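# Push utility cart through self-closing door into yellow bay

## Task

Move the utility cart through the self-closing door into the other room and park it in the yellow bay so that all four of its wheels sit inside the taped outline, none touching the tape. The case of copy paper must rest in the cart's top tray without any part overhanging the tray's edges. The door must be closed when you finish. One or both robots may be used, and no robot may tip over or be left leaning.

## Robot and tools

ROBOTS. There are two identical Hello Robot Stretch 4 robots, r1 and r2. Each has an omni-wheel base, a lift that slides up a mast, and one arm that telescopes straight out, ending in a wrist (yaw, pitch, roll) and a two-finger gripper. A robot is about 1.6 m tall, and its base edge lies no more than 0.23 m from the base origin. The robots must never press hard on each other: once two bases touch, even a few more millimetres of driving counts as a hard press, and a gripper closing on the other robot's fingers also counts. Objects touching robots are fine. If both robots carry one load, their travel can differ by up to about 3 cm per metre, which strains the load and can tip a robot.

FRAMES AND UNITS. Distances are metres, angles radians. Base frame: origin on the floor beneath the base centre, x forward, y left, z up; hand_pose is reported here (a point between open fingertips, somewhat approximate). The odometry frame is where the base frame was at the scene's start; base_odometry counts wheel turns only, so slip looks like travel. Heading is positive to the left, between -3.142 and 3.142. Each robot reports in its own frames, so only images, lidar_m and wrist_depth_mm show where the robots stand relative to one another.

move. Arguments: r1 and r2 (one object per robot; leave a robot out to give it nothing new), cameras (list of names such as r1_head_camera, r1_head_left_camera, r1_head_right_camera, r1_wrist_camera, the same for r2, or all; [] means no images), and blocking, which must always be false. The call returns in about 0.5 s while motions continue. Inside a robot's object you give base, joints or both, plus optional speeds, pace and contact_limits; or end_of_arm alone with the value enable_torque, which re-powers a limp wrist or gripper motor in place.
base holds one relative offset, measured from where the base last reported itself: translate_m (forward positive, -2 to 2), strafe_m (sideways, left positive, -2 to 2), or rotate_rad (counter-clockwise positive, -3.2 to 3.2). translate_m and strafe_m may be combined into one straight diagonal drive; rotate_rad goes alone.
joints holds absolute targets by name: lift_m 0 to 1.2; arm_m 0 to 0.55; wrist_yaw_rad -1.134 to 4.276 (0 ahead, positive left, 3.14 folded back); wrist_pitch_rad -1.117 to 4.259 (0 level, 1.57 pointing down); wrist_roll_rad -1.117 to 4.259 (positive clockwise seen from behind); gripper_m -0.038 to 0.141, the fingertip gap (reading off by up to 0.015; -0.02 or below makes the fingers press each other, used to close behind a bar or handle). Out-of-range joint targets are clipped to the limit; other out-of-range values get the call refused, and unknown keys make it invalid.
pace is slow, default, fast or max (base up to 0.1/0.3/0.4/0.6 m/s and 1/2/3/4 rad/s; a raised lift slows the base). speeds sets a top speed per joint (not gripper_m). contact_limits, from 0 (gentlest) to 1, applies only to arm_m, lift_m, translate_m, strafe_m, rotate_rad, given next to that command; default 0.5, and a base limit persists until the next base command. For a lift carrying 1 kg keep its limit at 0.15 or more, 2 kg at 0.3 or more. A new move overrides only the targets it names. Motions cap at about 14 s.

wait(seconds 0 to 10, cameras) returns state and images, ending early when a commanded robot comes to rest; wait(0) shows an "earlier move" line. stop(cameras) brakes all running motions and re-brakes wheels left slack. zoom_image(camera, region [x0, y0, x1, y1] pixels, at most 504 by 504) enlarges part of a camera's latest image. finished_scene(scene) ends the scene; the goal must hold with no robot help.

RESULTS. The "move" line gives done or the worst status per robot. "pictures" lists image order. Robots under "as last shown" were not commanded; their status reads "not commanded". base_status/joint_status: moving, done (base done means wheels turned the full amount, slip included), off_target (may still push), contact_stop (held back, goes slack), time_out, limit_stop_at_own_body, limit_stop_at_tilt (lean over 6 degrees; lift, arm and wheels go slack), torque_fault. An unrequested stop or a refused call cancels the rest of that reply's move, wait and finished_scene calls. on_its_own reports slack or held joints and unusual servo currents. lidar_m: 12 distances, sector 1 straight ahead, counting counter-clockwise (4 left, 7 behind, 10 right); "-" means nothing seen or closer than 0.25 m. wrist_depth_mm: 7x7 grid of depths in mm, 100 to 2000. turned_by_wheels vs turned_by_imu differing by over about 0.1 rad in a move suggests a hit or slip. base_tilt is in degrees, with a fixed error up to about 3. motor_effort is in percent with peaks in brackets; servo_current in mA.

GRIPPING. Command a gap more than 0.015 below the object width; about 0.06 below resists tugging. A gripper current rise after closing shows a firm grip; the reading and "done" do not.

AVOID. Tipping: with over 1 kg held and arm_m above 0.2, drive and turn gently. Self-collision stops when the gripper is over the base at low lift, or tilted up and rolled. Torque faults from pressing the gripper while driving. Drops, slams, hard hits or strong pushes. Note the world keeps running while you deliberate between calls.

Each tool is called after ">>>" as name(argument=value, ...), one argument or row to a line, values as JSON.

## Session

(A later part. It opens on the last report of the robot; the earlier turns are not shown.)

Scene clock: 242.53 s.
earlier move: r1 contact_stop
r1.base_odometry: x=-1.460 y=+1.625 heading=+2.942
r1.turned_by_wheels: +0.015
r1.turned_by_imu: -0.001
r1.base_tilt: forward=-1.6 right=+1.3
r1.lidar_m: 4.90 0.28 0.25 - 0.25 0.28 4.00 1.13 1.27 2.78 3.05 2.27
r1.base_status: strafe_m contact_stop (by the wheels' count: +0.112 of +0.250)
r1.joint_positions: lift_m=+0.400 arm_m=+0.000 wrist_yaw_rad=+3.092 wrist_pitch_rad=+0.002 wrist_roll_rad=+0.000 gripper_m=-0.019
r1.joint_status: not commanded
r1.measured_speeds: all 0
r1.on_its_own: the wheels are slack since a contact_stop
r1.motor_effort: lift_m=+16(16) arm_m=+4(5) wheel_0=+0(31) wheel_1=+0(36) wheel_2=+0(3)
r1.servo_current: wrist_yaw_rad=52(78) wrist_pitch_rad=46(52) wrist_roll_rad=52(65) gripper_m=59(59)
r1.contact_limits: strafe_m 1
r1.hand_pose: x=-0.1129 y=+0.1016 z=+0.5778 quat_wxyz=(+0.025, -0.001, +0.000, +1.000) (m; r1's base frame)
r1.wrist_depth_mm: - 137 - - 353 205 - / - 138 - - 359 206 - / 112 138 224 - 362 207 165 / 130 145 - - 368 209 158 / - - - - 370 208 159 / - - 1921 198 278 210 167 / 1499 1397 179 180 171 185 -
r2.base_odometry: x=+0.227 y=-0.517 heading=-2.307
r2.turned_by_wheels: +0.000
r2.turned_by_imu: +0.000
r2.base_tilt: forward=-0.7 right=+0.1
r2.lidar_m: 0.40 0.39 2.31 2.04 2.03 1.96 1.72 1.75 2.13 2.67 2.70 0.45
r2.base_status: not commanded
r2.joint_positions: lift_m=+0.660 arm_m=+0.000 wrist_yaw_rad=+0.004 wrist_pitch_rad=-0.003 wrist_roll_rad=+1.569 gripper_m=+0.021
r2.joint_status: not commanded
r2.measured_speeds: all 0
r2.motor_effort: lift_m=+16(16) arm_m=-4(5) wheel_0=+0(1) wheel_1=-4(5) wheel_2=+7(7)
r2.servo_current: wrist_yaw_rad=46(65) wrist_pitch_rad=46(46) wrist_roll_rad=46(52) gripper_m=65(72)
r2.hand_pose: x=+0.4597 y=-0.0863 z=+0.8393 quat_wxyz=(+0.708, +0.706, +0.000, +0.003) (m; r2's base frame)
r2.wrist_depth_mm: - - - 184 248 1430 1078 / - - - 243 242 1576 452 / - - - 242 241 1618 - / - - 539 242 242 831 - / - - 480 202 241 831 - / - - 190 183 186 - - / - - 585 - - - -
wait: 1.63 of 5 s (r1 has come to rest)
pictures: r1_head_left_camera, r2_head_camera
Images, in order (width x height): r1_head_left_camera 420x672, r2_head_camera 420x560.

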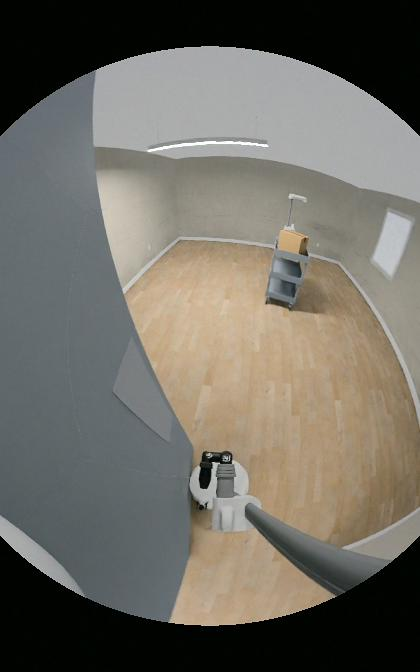

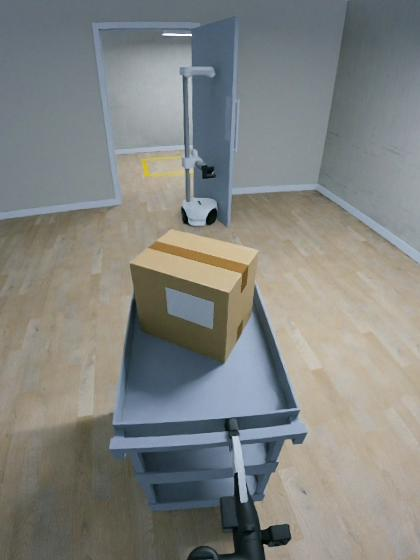

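>>> stop(
  cameras=[],
)

>>> move(
  blocking=false,
  r2={"base":{"strafe_m":0.3},"pace":"slow"},
  cameras=[],
)

>>> wait(
  seconds=5,
  cameras=["r2_head_camera","r2_wrist_camera","r1_head_camera"],
)

Scene clock: 273.80 s.
stop: r1's wheels hold again
r1.base_odometry: x=-1.460 y=+1.625 heading=+2.942
r1.turned_by_wheels: +0.000
r1.turned_by_imu: +0.000
r1.base_tilt: forward=-1.6 right=+1.2
r1.lidar_m: 4.90 0.29 0.25 - 0.25 0.29 4.02 1.14 1.27 2.78 3.04 2.29
r1.base_status: strafe_m contact_stop (by the wheels' count: +0.112 of +0.250)
r1.joint_positions: lift_m=+0.400 arm_m=+0.000 wrist_yaw_rad=+3.092 wrist_pitch_rad=+0.002 wrist_roll_rad=+0.000 gripper_m=-0.019
r1.joint_status: not commanded
r1.measured_speeds: all 0
r1.motor_effort: lift_m=+16(16) arm_m=+4(5) wheel_0=+0(31) wheel_1=+0(36) wheel_2=+0(3)
r1.servo_current: wrist_yaw_rad=59(78) wrist_pitch_rad=33(52) wrist_roll_rad=46(65) gripper_m=52(59)
r1.contact_limits: strafe_m 1
r1.hand_pose: x=-0.1129 y=+0.1016 z=+0.5778 quat_wxyz=(+0.025, -0.001, +0.000, +1.000) (m; r1's base frame)
r1.wrist_depth_mm: - 137 - - 353 204 - / - 138 - - 359 206 - / 112 138 224 - 359 207 165 / 130 144 - - 366 208 158 / - - - - 366 210 158 / - - 1921 199 278 210 167 / 1464 1430 179 179 170 186 -
r2.base_odometry: x=+0.227 y=-0.517 heading=-2.307
r2.turned_by_wheels: +0.000
r2.turned_by_imu: +0.000
r2.base_tilt: forward=-0.6 right=+0.1
r2.lidar_m: 0.41 0.43 2.32 2.02 2.05 1.97 1.73 1.74 2.11 2.68 2.69 0.45
r2.base_status: not commanded
r2.joint_positions: lift_m=+0.660 arm_m=+0.000 wrist_yaw_rad=+0.004 wrist_pitch_rad=-0.003 wrist_roll_rad=+1.569 gripper_m=+0.021
r2.joint_status: not commanded
r2.measured_speeds: all 0
r2.motor_effort: lift_m=+16(16) arm_m=-5(5) wheel_0=+0(1) wheel_1=-4(5) wheel_2=+7(7)
r2.servo_current: wrist_yaw_rad=46(65) wrist_pitch_rad=39(46) wrist_roll_rad=46(52) gripper_m=65(72)
r2.hand_pose: x=+0.4597 y=-0.0863 z=+0.8393 quat_wxyz=(+0.708, +0.706, +0.000, +0.003) (m; r2's base frame)
r2.wrist_depth_mm: - - - 184 246 1464 1078 / - - - 242 242 1537 452 / - - - 242 243 1708 - / - - 535 242 241 831 - / - - 477 202 241 831 - / - - 190 183 186 - - / - - 591 - - - -
pictures: none
No camera images: "cameras" was empty.

Scene clock: 274.30 s.
move: r2 moving
r1: as last shown
r1.base_tilt: forward=-1.6 right=+1.3
r1.lidar_m: 4.90 0.29 0.25 - 0.25 0.26 4.01 1.17 1.25 2.77 3.05 2.27
r1.motor_effort: lift_m=+16(16) arm_m=+4(4) wheel_0=+0(1) wheel_1=+0(0) wheel_2=+0(0)
r1.servo_current: wrist_yaw_rad=52(59) wrist_pitch_rad=33(46) wrist_roll_rad=46(65) gripper_m=59(59)
r1.contact_limits: strafe_m 1
r1.wrist_depth_mm: - 137 - - 355 204 - / - 138 - - 359 206 - / 112 138 225 - 362 207 165 / 131 144 - - 364 209 158 / - - - - 368 209 158 / - - 1983 198 279 210 167 / 1464 1430 179 179 171 186 -
r2.base_odometry: x=+0.238 y=-0.527 heading=-2.307
r2.turned_by_wheels: +0.000
r2.turned_by_imu: +0.000
r2.base_tilt: forward=-0.7 right=+0.1
r2.lidar_m: 0.40 0.40 2.33 2.00 2.02 1.94 1.74 1.77 2.12 2.70 2.70 0.42
r2.base_status: strafe_m moving
r2.joint_positions: lift_m=+0.660 arm_m=+0.000 wrist_yaw_rad=+0.002 wrist_pitch_rad=-0.003 wrist_roll_rad=+1.569 gripper_m=+0.021
r2.joint_status: not commanded
r2.measured_speeds: translate_m=+0.001 strafe_m=+0.057 rotate_rad=-0.003 lift_m=+0.000 arm_m=+0.000 wrist_yaw_rad=-0.016 wrist_pitch_rad=+0.000 wrist_roll_rad=+0.000
r2.motor_effort: lift_m=+16(16) arm_m=-4(5) wheel_0=-9(9) wheel_1=+8(8) wheel_2=-1(5)
r2.servo_current: wrist_yaw_rad=52(59) wrist_pitch_rad=46(46) wrist_roll_rad=52(52) gripper_m=65(65)
r2.hand_pose: x=+0.4596 y=-0.0867 z=+0.8393 quat_wxyz=(+0.708, +0.706, +0.000, +0.002) (m; r2's base frame)
r2.wrist_depth_mm: - - - 186 250 1430 1060 / - - - 244 245 1537 452 / - - - 244 243 1618 - / - - 544 243 242 831 - / - - 480 201 241 831 - / - - 190 183 186 788 - / - - 585 - - - -
pictures: none
No camera images: "cameras" was empty.

Scene clock: 277.97 s.
earlier move: r2 done
r1.base_odometry: x=-1.460 y=+1.625 heading=+2.942
r1.turned_by_wheels: +0.000
r1.turned_by_imu: +0.000
r1.base_tilt: forward=-1.6 right=+1.3
r1.lidar_m: 4.93 0.27 0.25 - 0.25 0.27 4.00 1.15 1.25 2.77 3.04 2.27
r1.base_status: not commanded
r1.joint_positions: lift_m=+0.400 arm_m=+0.000 wrist_yaw_rad=+3.092 wrist_pitch_rad=+0.002 wrist_roll_rad=+0.000 gripper_m=-0.019
r1.joint_status: not commanded
r1.measured_speeds: all 0
r1.motor_effort: lift_m=+16(16) arm_m=+4(4) wheel_0=+0(1) wheel_1=+0(0) wheel_2=+0(0)
r1.servo_current: wrist_yaw_rad=59(65) wrist_pitch_rad=46(52) wrist_roll_rad=33(65) gripper_m=52(59)
r1.contact_limits: strafe_m 1
r1.hand_pose: x=-0.1129 y=+0.1016 z=+0.5778 quat_wxyz=(+0.025, -0.001, +0.000, +1.000) (m; r1's base frame)
r1.wrist_depth_mm: - 137 - - 353 204 - / - 138 - - 359 206 - / 112 138 224 - 362 208 165 / 131 144 - - 368 209 158 / - - - - 368 209 159 / - - 1921 199 279 209 166 / 1499 1397 179 180 171 186 -
r2.base_odometry: x=+0.449 y=-0.719 heading=-2.307
r2.turned_by_wheels: +0.000
r2.turned_by_imu: +0.000
r2.base_tilt: forward=-0.7 right=+0.1
r2.lidar_m: 0.41 0.53 1.98 1.75 1.77 2.03 1.78 1.80 2.17 2.97 2.98 0.39
r2.base_status: done
r2.joint_positions: lift_m=+0.660 arm_m=+0.000 wrist_yaw_rad=-0.006 wrist_pitch_rad=-0.003 wrist_roll_rad=+1.569 gripper_m=+0.021
r2.joint_status: not commanded
r2.measured_speeds: all 0
r2.motor_effort: lift_m=+16(16) arm_m=-5(5) wheel_0=-6(15) wheel_1=+4(8) wheel_2=+0(5)
r2.servo_current: wrist_yaw_rad=65(65) wrist_pitch_rad=46(52) wrist_roll_rad=46(59) gripper_m=65(72)
r2.hand_pose: x=+0.4589 y=-0.0890 z=+0.8393 quat_wxyz=(+0.708, +0.706, -0.003, -0.001) (m; r2's base frame)
r2.wrist_depth_mm: - - 132 183 183 715 - / - - 480 190 193 750 - / - 469 439 204 208 798 - / - - 504 213 220 - - / - - 634 209 235 - - / - - 190 182 185 1808 - / - - - - - 1661 488
wait: 3.67 of 5 s (r2 has come to rest)
pictures: r1_head_camera, r2_head_camera, r2_wrist_camera
Images, in order (width x height): r1_head_camera 420x560, r2_head_camera 420x560, r2_wrist_camera 616x392.

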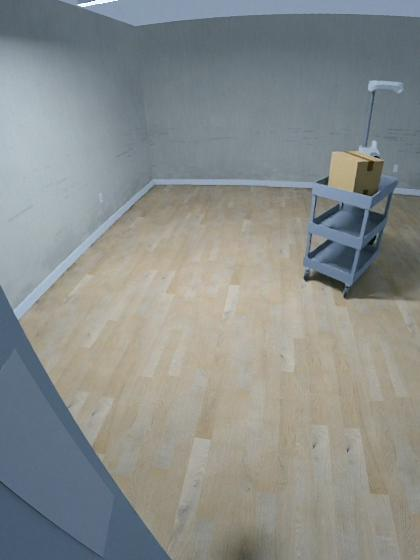

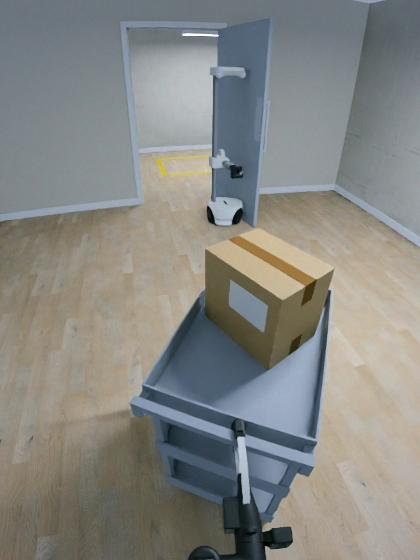

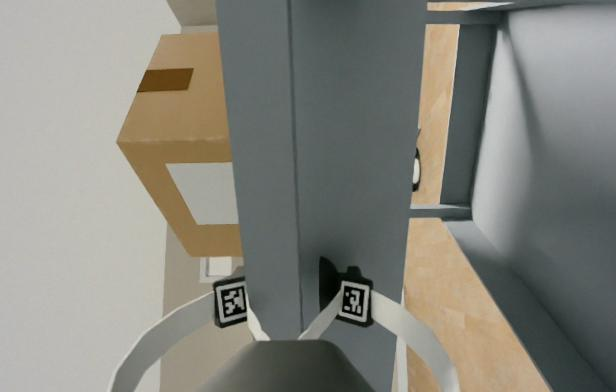

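>>> move(
  blocking=false,
  r2={"base":{"strafe_m":-0.62},"pace":"slow"},
  cameras=[],
)

>>> wait(
  seconds=8,
  cameras=[],
)

>>> move(
  blocking=false,
  r2={"base":{"rotate_rad":0.3},"pace":"slow"},
  cameras=[],
)

>>> wait(
  seconds=2,
  cameras=["r2_head_camera","r2_wrist_camera","r1_head_camera"],
)

Scene clock: 302.93 s.
move: r2 moving
r1: as last shown
r1.lidar_m: 4.91 0.27 0.25 - 0.25 0.28 4.00 1.14 1.26 2.78 3.05 2.26
r1.motor_effort: lift_m=+16(16) arm_m=+4(4) wheel_0=+1(1) wheel_1=+0(0) wheel_2=+0(0)
r1.servo_current: wrist_yaw_rad=46(65) wrist_pitch_rad=46(46) wrist_roll_rad=59(59) gripper_m=46(52)
r1.contact_limits: strafe_m 1
r1.wrist_depth_mm: - 137 - - 353 204 - / - 138 - - 357 207 - / 112 138 224 - 362 207 165 / 130 144 - - 368 208 158 / - - - - 368 208 159 / - - 1921 198 278 210 167 / 1464 1397 179 179 170 186 -
r2.base_odometry: x=+0.439 y=-0.709 heading=-2.307
r2.turned_by_wheels: +0.000
r2.turned_by_imu: +0.001
r2.base_tilt: forward=-0.7 right=+0.1
r2.lidar_m: 0.43 0.52 1.99 1.75 1.75 2.02 1.79 1.79 2.20 2.95 2.95 0.40
r2.base_status: strafe_m moving
r2.joint_positions: lift_m=+0.660 arm_m=+0.000 wrist_yaw_rad=-0.003 wrist_pitch_rad=-0.003 wrist_roll_rad=+1.569 gripper_m=+0.020
r2.joint_status: not commanded
r2.measured_speeds: translate_m=+0.000 strafe_m=-0.056 rotate_rad=+0.000 lift_m=+0.000 arm_m=+0.000 wrist_yaw_rad=+0.008 wrist_pitch_rad=+0.000 wrist_roll_rad=+0.000
r2.motor_effort: lift_m=+16(16) arm_m=-5(5) wheel_0=+11(11) wheel_1=-8(8) wheel_2=-2(2)
r2.servo_current: wrist_yaw_rad=52(59) wrist_pitch_rad=39(46) wrist_roll_rad=46(59) gripper_m=65(65)
r2.hand_pose: x=+0.4591 y=-0.0881 z=+0.8393 quat_wxyz=(+0.708, +0.706, -0.002, +0.000) (m; r2's base frame)
r2.wrist_depth_mm: - - 130 180 181 715 - / - - 469 188 191 750 - / - 469 436 199 206 798 - / - - 504 213 218 - - / - - 647 216 234 - - / - - 191 181 185 1756 - / - - - - - 1661 488
pictures: none
No camera images: "cameras" was empty.

Scene clock: 309.80 s.
earlier move: r2 done
r1.base_odometry: x=-1.460 y=+1.625 heading=+2.942
r1.turned_by_wheels: +0.000
r1.turned_by_imu: +0.000
r1.base_tilt: forward=-1.6 right=+1.3
r1.lidar_m: 2.44 0.27 0.25 - 0.25 0.27 3.99 1.13 1.25 2.75 3.03 2.31
r1.base_status: not commanded
r1.joint_positions: lift_m=+0.400 arm_m=+0.000 wrist_yaw_rad=+3.092 wrist_pitch_rad=+0.002 wrist_roll_rad=+0.000 gripper_m=-0.019
r1.joint_status: not commanded
r1.measured_speeds: all 0
r1.motor_effort: lift_m=+16(16) arm_m=+4(4) wheel_0=+0(1) wheel_1=+0(0) wheel_2=+0(0)
r1.servo_current: wrist_yaw_rad=52(65) wrist_pitch_rad=39(52) wrist_roll_rad=39(72) gripper_m=52(59)
r1.contact_limits: strafe_m 1
r1.hand_pose: x=-0.1129 y=+0.1016 z=+0.5778 quat_wxyz=(+0.025, -0.001, +0.000, +1.000) (m; r1's base frame)
r1.wrist_depth_mm: - 137 - - 355 204 - / - 138 - - 357 206 - / 112 138 224 - 362 206 165 / 131 144 - - 366 209 158 / - - - - 370 209 159 / - - 1983 198 279 209 167 / 1537 1397 179 179 170 186 -
r2.base_odometry: x=-0.010 y=-0.303 heading=-2.307
r2.turned_by_wheels: +0.000
r2.turned_by_imu: +0.003
r2.base_tilt: forward=-0.6 right=+0.1
r2.lidar_m: 0.32 0.27 2.65 2.36 2.36 1.88 1.67 1.70 2.06 2.36 2.37 0.49
r2.base_status: done
r2.joint_positions: lift_m=+0.660 arm_m=+0.000 wrist_yaw_rad=+0.003 wrist_pitch_rad=-0.003 wrist_roll_rad=+1.569 gripper_m=+0.020
r2.joint_status: not commanded
r2.measured_speeds: all 0
r2.motor_effort: lift_m=+16(16) arm_m=-5(5) wheel_0=+4(14) wheel_1=-4(8) wheel_2=+0(2)
r2.servo_current: wrist_yaw_rad=72(72) wrist_pitch_rad=46(46) wrist_roll_rad=52(65) gripper_m=59(72)
r2.hand_pose: x=+0.4597 y=-0.0864 z=+0.8393 quat_wxyz=(+0.708, +0.706, +0.000, +0.002) (m; r2's base frame)
r2.wrist_depth_mm: - - - - - 1808 1182 / - - - 266 - 1756 1229 / - - - 244 312 324 320 / - - - 271 285 1808 1229 / - - - 202 259 - - / - - 190 182 186 788 - / - - 436 - - - -
wait: 6.87 of 8 s (r2 has come to rest)
pictures: none
No camera images: "cameras" was empty.

Scene clock: 310.30 s.
move: r2 moving
r1: as last shown
r1.lidar_m: 2.44 0.29 0.25 - 0.25 0.27 4.01 1.15 1.25 2.77 3.05 2.30
r1.servo_current: wrist_yaw_rad=59(78) wrist_pitch_rad=46(46) wrist_roll_rad=46(59) gripper_m=52(59)
r1.contact_limits: strafe_m 1
r1.wrist_depth_mm: - 137 - - 357 204 - / - 138 - - 357 206 - / 112 138 224 - 359 207 165 / 131 144 - - 366 208 158 / - - - - 368 210 159 / - - 1983 199 281 208 166 / 1499 1430 179 180 170 186 -
r2.base_odometry: x=-0.010 y=-0.302 heading=-2.183
r2.turned_by_wheels: +0.124
r2.turned_by_imu: +0.117
r2.base_tilt: forward=-0.8 right=+0.1
r2.lidar_m: 0.31 0.32 2.55 2.35 2.46 1.79 1.67 1.72 2.25 2.37 2.44 0.49
r2.base_status: rotate_rad moving
r2.joint_positions: lift_m=+0.660 arm_m=+0.000 wrist_yaw_rad=-0.014 wrist_pitch_rad=-0.003 wrist_roll_rad=+1.569 gripper_m=+0.020
r2.joint_status: not commanded
r2.measured_speeds: translate_m=-0.002 strafe_m=+0.001 rotate_rad=+0.481 lift_m=+0.000 arm_m=-0.001 wrist_yaw_rad=-0.038 wrist_pitch_rad=+0.000 wrist_roll_rad=+0.000
r2.motor_effort: lift_m=+16(16) arm_m=-3(5) wheel_0=-10(13) wheel_1=-8(9) wheel_2=-18(18)
r2.servo_current: wrist_yaw_rad=78(78) wrist_pitch_rad=39(46) wrist_roll_rad=59(65) gripper_m=59(65)
r2.hand_pose: x=+0.4581 y=-0.0913 z=+0.8393 quat_wxyz=(+0.708, +0.706, -0.006, -0.004) (m; r2's base frame)
r2.wrist_depth_mm: - - - 258 - 1756 1182 / - - - 257 - 1537 1138 / - - - 279 296 1576 1160 / - - - 206 270 1808 525 / - - - 192 248 809 - / - - 189 177 183 798 - / - - 445 - - - -
pictures: none
No camera images: "cameras" was empty.

Scene clock: 311.20 s.
earlier move: r2 done
r1.base_odometry: x=-1.460 y=+1.625 heading=+2.942
r1.turned_by_wheels: +0.000
r1.turned_by_imu: +0.000
r1.base_tilt: forward=-1.6 right=+1.3
r1.lidar_m: 2.46 0.26 0.25 - 0.25 0.27 4.00 1.15 1.26 2.76 3.06 2.28
r1.base_status: not commanded
r1.joint_positions: lift_m=+0.400 arm_m=+0.000 wrist_yaw_rad=+3.092 wrist_pitch_rad=+0.002 wrist_roll_rad=+0.000 gripper_m=-0.019
r1.joint_status: not commanded
r1.measured_speeds: all 0
r1.motor_effort: lift_m=+16(16) arm_m=+4(4) wheel_0=+0(1) wheel_1=+0(0) wheel_2=+0(0)
r1.servo_current: wrist_yaw_rad=20(78) wrist_pitch_rad=39(46) wrist_roll_rad=39(65) gripper_m=52(59)
r1.contact_limits: strafe_m 1
r1.hand_pose: x=-0.1129 y=+0.1016 z=+0.5778 quat_wxyz=(+0.025, -0.001, +0.000, +1.000) (m; r1's base frame)
r1.wrist_depth_mm: - 137 - - 355 204 - / - 137 - - 357 206 - / 112 138 224 - 364 207 165 / 130 144 - - 364 209 158 / - - - - 368 209 159 / - - 1863 198 279 210 167 / 1537 1397 179 180 170 186 -
r2.base_odometry: x=-0.010 y=-0.303 heading=-2.008
r2.turned_by_wheels: +0.175
r2.turned_by_imu: +0.169
r2.base_tilt: forward=-0.7 right=+0.1
r2.lidar_m: 0.39 0.40 2.39 2.33 2.22 1.69 1.67 1.82 2.39 2.35 2.55 0.44
r2.base_status: done
r2.joint_positions: lift_m=+0.660 arm_m=+0.000 wrist_yaw_rad=+0.003 wrist_pitch_rad=-0.003 wrist_roll_rad=+1.569 gripper_m=+0.020
r2.joint_status: not commanded
r2.measured_speeds: all 0
r2.motor_effort: lift_m=+16(16) arm_m=-1(5) wheel_0=-5(18) wheel_1=-3(9) wheel_2=-6(19)
r2.servo_current: wrist_yaw_rad=46(85) wrist_pitch_rad=39(46) wrist_roll_rad=39(65) gripper_m=65(65)
r2.hand_pose: x=+0.4596 y=-0.0865 z=+0.8393 quat_wxyz=(+0.708, +0.706, +0.000, +0.002) (m; r2's base frame)
r2.wrist_depth_mm: - - - 185 248 1397 1078 / - - - 243 244 1576 442 / - - - 243 244 1661 - / - - 544 242 241 831 - / - - 484 202 241 831 - / - - 190 183 186 778 - / - - 591 - - - -
wait: 0.90 of 2 s (r2 has come to rest)
pictures: r1_head_camera, r2_head_camera, r2_wrist_camera
Images, in order (width x height): r1_head_camera 420x560, r2_head_camera 420x560, r2_wrist_camera 616x392.

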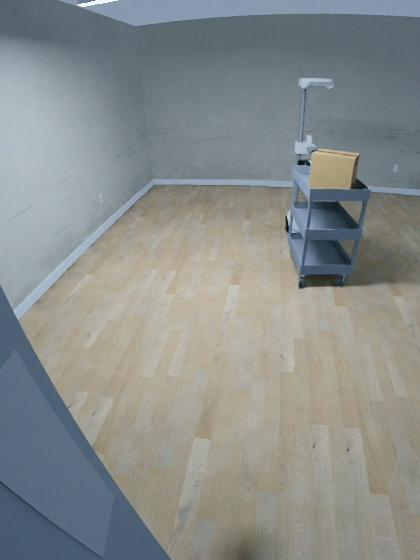

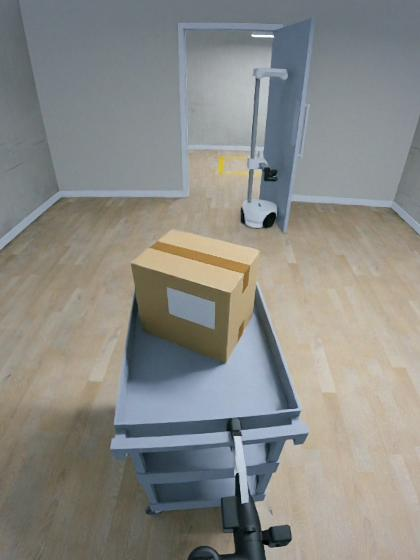

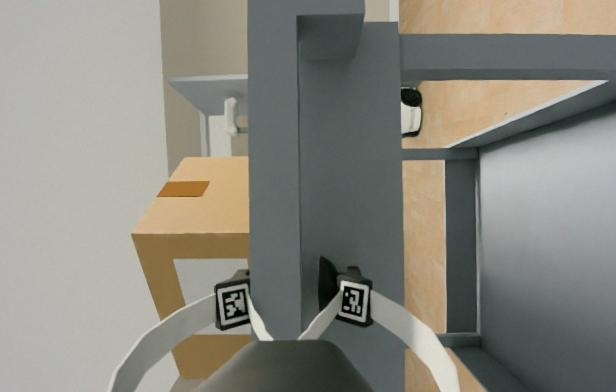

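>>> move(
  blocking=false,
  r1={"base":{"translate_m":0.1,"strafe_m":0.03},"pace":"slow","contact_limits":{"translate_m":1}},
  cameras=[],
)

>>> wait(
  seconds=3,
  cameras=[],
)

>>> move(
  blocking=false,
  r1={"base":{"translate_m":0.04,"strafe_m":0.2},"pace":"slow","contact_limits":{"translate_m":1}},
  cameras=[],
)

>>> wait(
  seconds=4,
  cameras=["r1_head_left_camera","r2_head_camera"],
)

>>> stop(
  cameras=["r2_head_camera"],
)

>>> zoom_image(
  camera="r2_head_camera",
  region=[140, 0, 340, 260],
)

Scene clock: 326.07 s.
move: r1 moving
r1.base_odometry: x=-1.472 y=+1.626 heading=+2.947
r1.turned_by_wheels: +0.005
r1.turned_by_imu: +0.005
r1.base_tilt: forward=-1.6 right=+1.3
r1.lidar_m: 2.50 0.28 0.25 - 0.25 0.25 4.04 1.18 1.28 2.77 3.04 2.30
r1.base_status: translate_m moving; strafe_m moving
r1.joint_positions: lift_m=+0.400 arm_m=+0.000 wrist_yaw_rad=+3.092 wrist_pitch_rad=+0.002 wrist_roll_rad=+0.000 gripper_m=-0.019
r1.joint_status: not commanded
r1.measured_speeds: translate_m=+0.040 strafe_m=+0.001 rotate_rad=+0.046 lift_m=+0.000 arm_m=+0.000 wrist_yaw_rad=+0.000 wrist_pitch_rad=+0.000 wrist_roll_rad=+0.000
r1.motor_effort: lift_m=+16(16) arm_m=+4(4) wheel_0=-9(9) wheel_1=+32(32) wheel_2=-7(8)
r1.servo_current: wrist_yaw_rad=59(65) wrist_pitch_rad=46(52) wrist_roll_rad=46(65) gripper_m=52(59)
r1.contact_limits: translate_m 1
r1.hand_pose: x=-0.1129 y=+0.1016 z=+0.5778 quat_wxyz=(+0.025, -0.001, +0.000, +1.000) (m; r1's base frame)
r1.wrist_depth_mm: - 137 - - 357 216 - / - 138 - - 359 206 - / 112 138 225 - 366 208 165 / 130 145 - - 366 209 159 / - - - - 373 210 159 / - - 1863 198 281 209 167 / 1499 1397 179 180 170 186 -
r2: as last shown
r2.turned_by_wheels: +0.000
r2.turned_by_imu: +0.000
r2.lidar_m: 0.40 0.42 2.39 2.33 2.19 1.71 1.67 1.81 2.41 2.34 2.52 0.45
r2.motor_effort: lift_m=+16(16) arm_m=+4(4) wheel_0=-5(5) wheel_1=-4(4) wheel_2=-6(7)
r2.servo_current: wrist_yaw_rad=39(52) wrist_pitch_rad=46(46) wrist_roll_rad=46(59) gripper_m=59(65)
r2.wrist_depth_mm: - - - 185 249 1397 1078 / - - - 244 243 1537 445 / - - - 243 243 1661 - / - - 544 242 242 831 - / - - 477 202 242 820 - / - - 190 183 186 788 - / - - 585 - - - -
pictures: none
No camera images: "cameras" was empty.

Scene clock: 327.27 s.
earlier move: r1 contact_stop
r1.base_odometry: x=-1.487 y=+1.637 heading=+2.987
r1.turned_by_wheels: +0.040
r1.turned_by_imu: +0.040
r1.base_tilt: forward=-1.6 right=+1.2
r1.lidar_m: 4.48 0.27 0.25 - 0.25 0.29 4.16 1.18 1.40 2.78 3.10 2.27
r1.base_status: translate_m contact_stop (by the wheels' count: +0.028 of +0.100); strafe_m contact_stop (by the wheels' count: -0.007 of +0.030)
r1.joint_positions: lift_m=+0.400 arm_m=+0.000 wrist_yaw_rad=+3.092 wrist_pitch_rad=+0.002 wrist_roll_rad=+0.000 gripper_m=-0.019
r1.joint_status: not commanded
r1.measured_speeds: all 0
r1.on_its_own: the wheels are slack since a contact_stop
r1.motor_effort: lift_m=+16(16) arm_m=+4(4) wheel_0=+0(12) wheel_1=+0(37) wheel_2=+0(9)
r1.servo_current: wrist_yaw_rad=46(72) wrist_pitch_rad=39(52) wrist_roll_rad=33(72) gripper_m=52(59)
r1.contact_limits: translate_m 1
r1.hand_pose: x=-0.1129 y=+0.1016 z=+0.5778 quat_wxyz=(+0.025, -0.001, +0.000, +1.000) (m; r1's base frame)
r1.wrist_depth_mm: 136 138 - - 384 221 - / 109 138 - - 389 209 - / 116 138 249 - 397 212 166 / 135 150 - - 355 214 - / - - - - 402 213 167 / - - 1921 198 294 213 167 / 1499 1397 179 184 162 187 -
r2.base_odometry: x=-0.010 y=-0.303 heading=-2.008
r2.turned_by_wheels: +0.000
r2.turned_by_imu: +0.000
r2.base_tilt: forward=-0.7 right=+0.1
r2.lidar_m: 0.39 0.42 2.41 2.34 2.21 1.72 1.66 1.79 2.39 2.36 2.58 0.42
r2.base_status: not commanded
r2.joint_positions: lift_m=+0.660 arm_m=+0.000 wrist_yaw_rad=+0.003 wrist_pitch_rad=-0.003 wrist_roll_rad=+1.569 gripper_m=+0.020
r2.joint_status: not commanded
r2.measured_speeds: all 0
r2.motor_effort: lift_m=+16(16) arm_m=+4(4) wheel_0=-5(5) wheel_1=-4(4) wheel_2=-7(7)
r2.servo_current: wrist_yaw_rad=52(59) wrist_pitch_rad=39(46) wrist_roll_rad=39(59) gripper_m=59(65)
r2.hand_pose: x=+0.4596 y=-0.0865 z=+0.8393 quat_wxyz=(+0.708, +0.706, +0.000, +0.002) (m; r2's base frame)
r2.wrist_depth_mm: - - - 185 249 1430 1078 / - - - 243 244 1537 449 / - - - 243 243 1661 - / - - 544 244 242 842 - / - - 480 201 242 820 - / - - 190 183 186 788 - / - - 591 - - - -
wait: 1.20 of 3 s (r1 has come to rest)
pictures: none
No camera images: "cameras" was empty.

not run: a stop that you did not command came earlier in this reply.

not run: a stop that you did not command came earlier in this reply.

Scene clock: 327.60 s.
stop: r1's wheels hold again
r1.base_odometry: x=-1.487 y=+1.637 heading=+2.987
r1.turned_by_wheels: +0.000
r1.turned_by_imu: +0.000
r1.base_tilt: forward=-1.6 right=+1.3
r1.lidar_m: 4.42 0.27 0.25 - 0.25 0.27 4.15 1.17 1.41 2.76 3.09 2.27
r1.base_status: translate_m contact_stop (by the wheels' count: +0.028 of +0.100); strafe_m contact_stop (by the wheels' count: -0.007 of +0.030)
r1.joint_positions: lift_m=+0.400 arm_m=+0.000 wrist_yaw_rad=+3.092 wrist_pitch_rad=+0.002 wrist_roll_rad=+0.000 gripper_m=-0.019
r1.joint_status: not commanded
r1.measured_speeds: all 0
r1.motor_effort: lift_m=+16(16) arm_m=+4(4) wheel_0=+0(12) wheel_1=+0(37) wheel_2=+0(9)
r1.servo_current: wrist_yaw_rad=33(72) wrist_pitch_rad=52(52) wrist_roll_rad=46(72) gripper_m=52(59)
r1.contact_limits: translate_m 1
r1.hand_pose: x=-0.1129 y=+0.1016 z=+0.5778 quat_wxyz=(+0.025, -0.001, +0.000, +1.000) (m; r1's base frame)
r1.wrist_depth_mm: 136 138 - - 382 221 - / 109 138 - - 392 211 - / 115 139 249 - 394 211 166 / 134 151 - - 355 212 - / - - - - 402 213 167 / - - 1863 200 293 213 167 / 1499 1430 179 183 162 188 -
r2.base_odometry: x=-0.010 y=-0.303 heading=-2.008
r2.turned_by_wheels: +0.000
r2.turned_by_imu: +0.000
r2.base_tilt: forward=-0.7 right=+0.0
r2.lidar_m: 0.38 0.41 2.40 2.35 2.21 1.71 1.67 1.80 2.42 2.35 2.57 0.45
r2.base_status: not commanded
r2.joint_positions: lift_m=+0.660 arm_m=+0.000 wrist_yaw_rad=+0.003 wrist_pitch_rad=-0.003 wrist_roll_rad=+1.569 gripper_m=+0.020
r2.joint_status: not commanded
r2.measured_speeds: all 0
r2.motor_effort: lift_m=+16(16) arm_m=+4(4) wheel_0=-4(5) wheel_1=-4(4) wheel_2=-7(7)
r2.servo_current: wrist_yaw_rad=39(59) wrist_pitch_rad=39(46) wrist_roll_rad=39(59) gripper_m=59(65)
r2.hand_pose: x=+0.4596 y=-0.0865 z=+0.8393 quat_wxyz=(+0.708, +0.706, +0.000, +0.002) (m; r2's base frame)
r2.wrist_depth_mm: - - - 186 248 1430 1060 / - - - 243 244 1537 445 / - - - 243 243 1661 - / - - 539 242 242 831 - / - - 480 202 242 831 - / - - 190 183 186 788 - / - - 585 - - - -
pictures: r2_head_camera
Images, in order (width x height): r2_head_camera 420x560.

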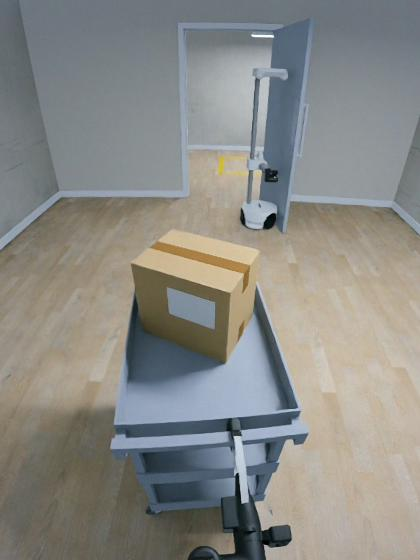

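Scaled by 1.938 from the camera's 420x560 image, which has a finer 1200x1600 frame.

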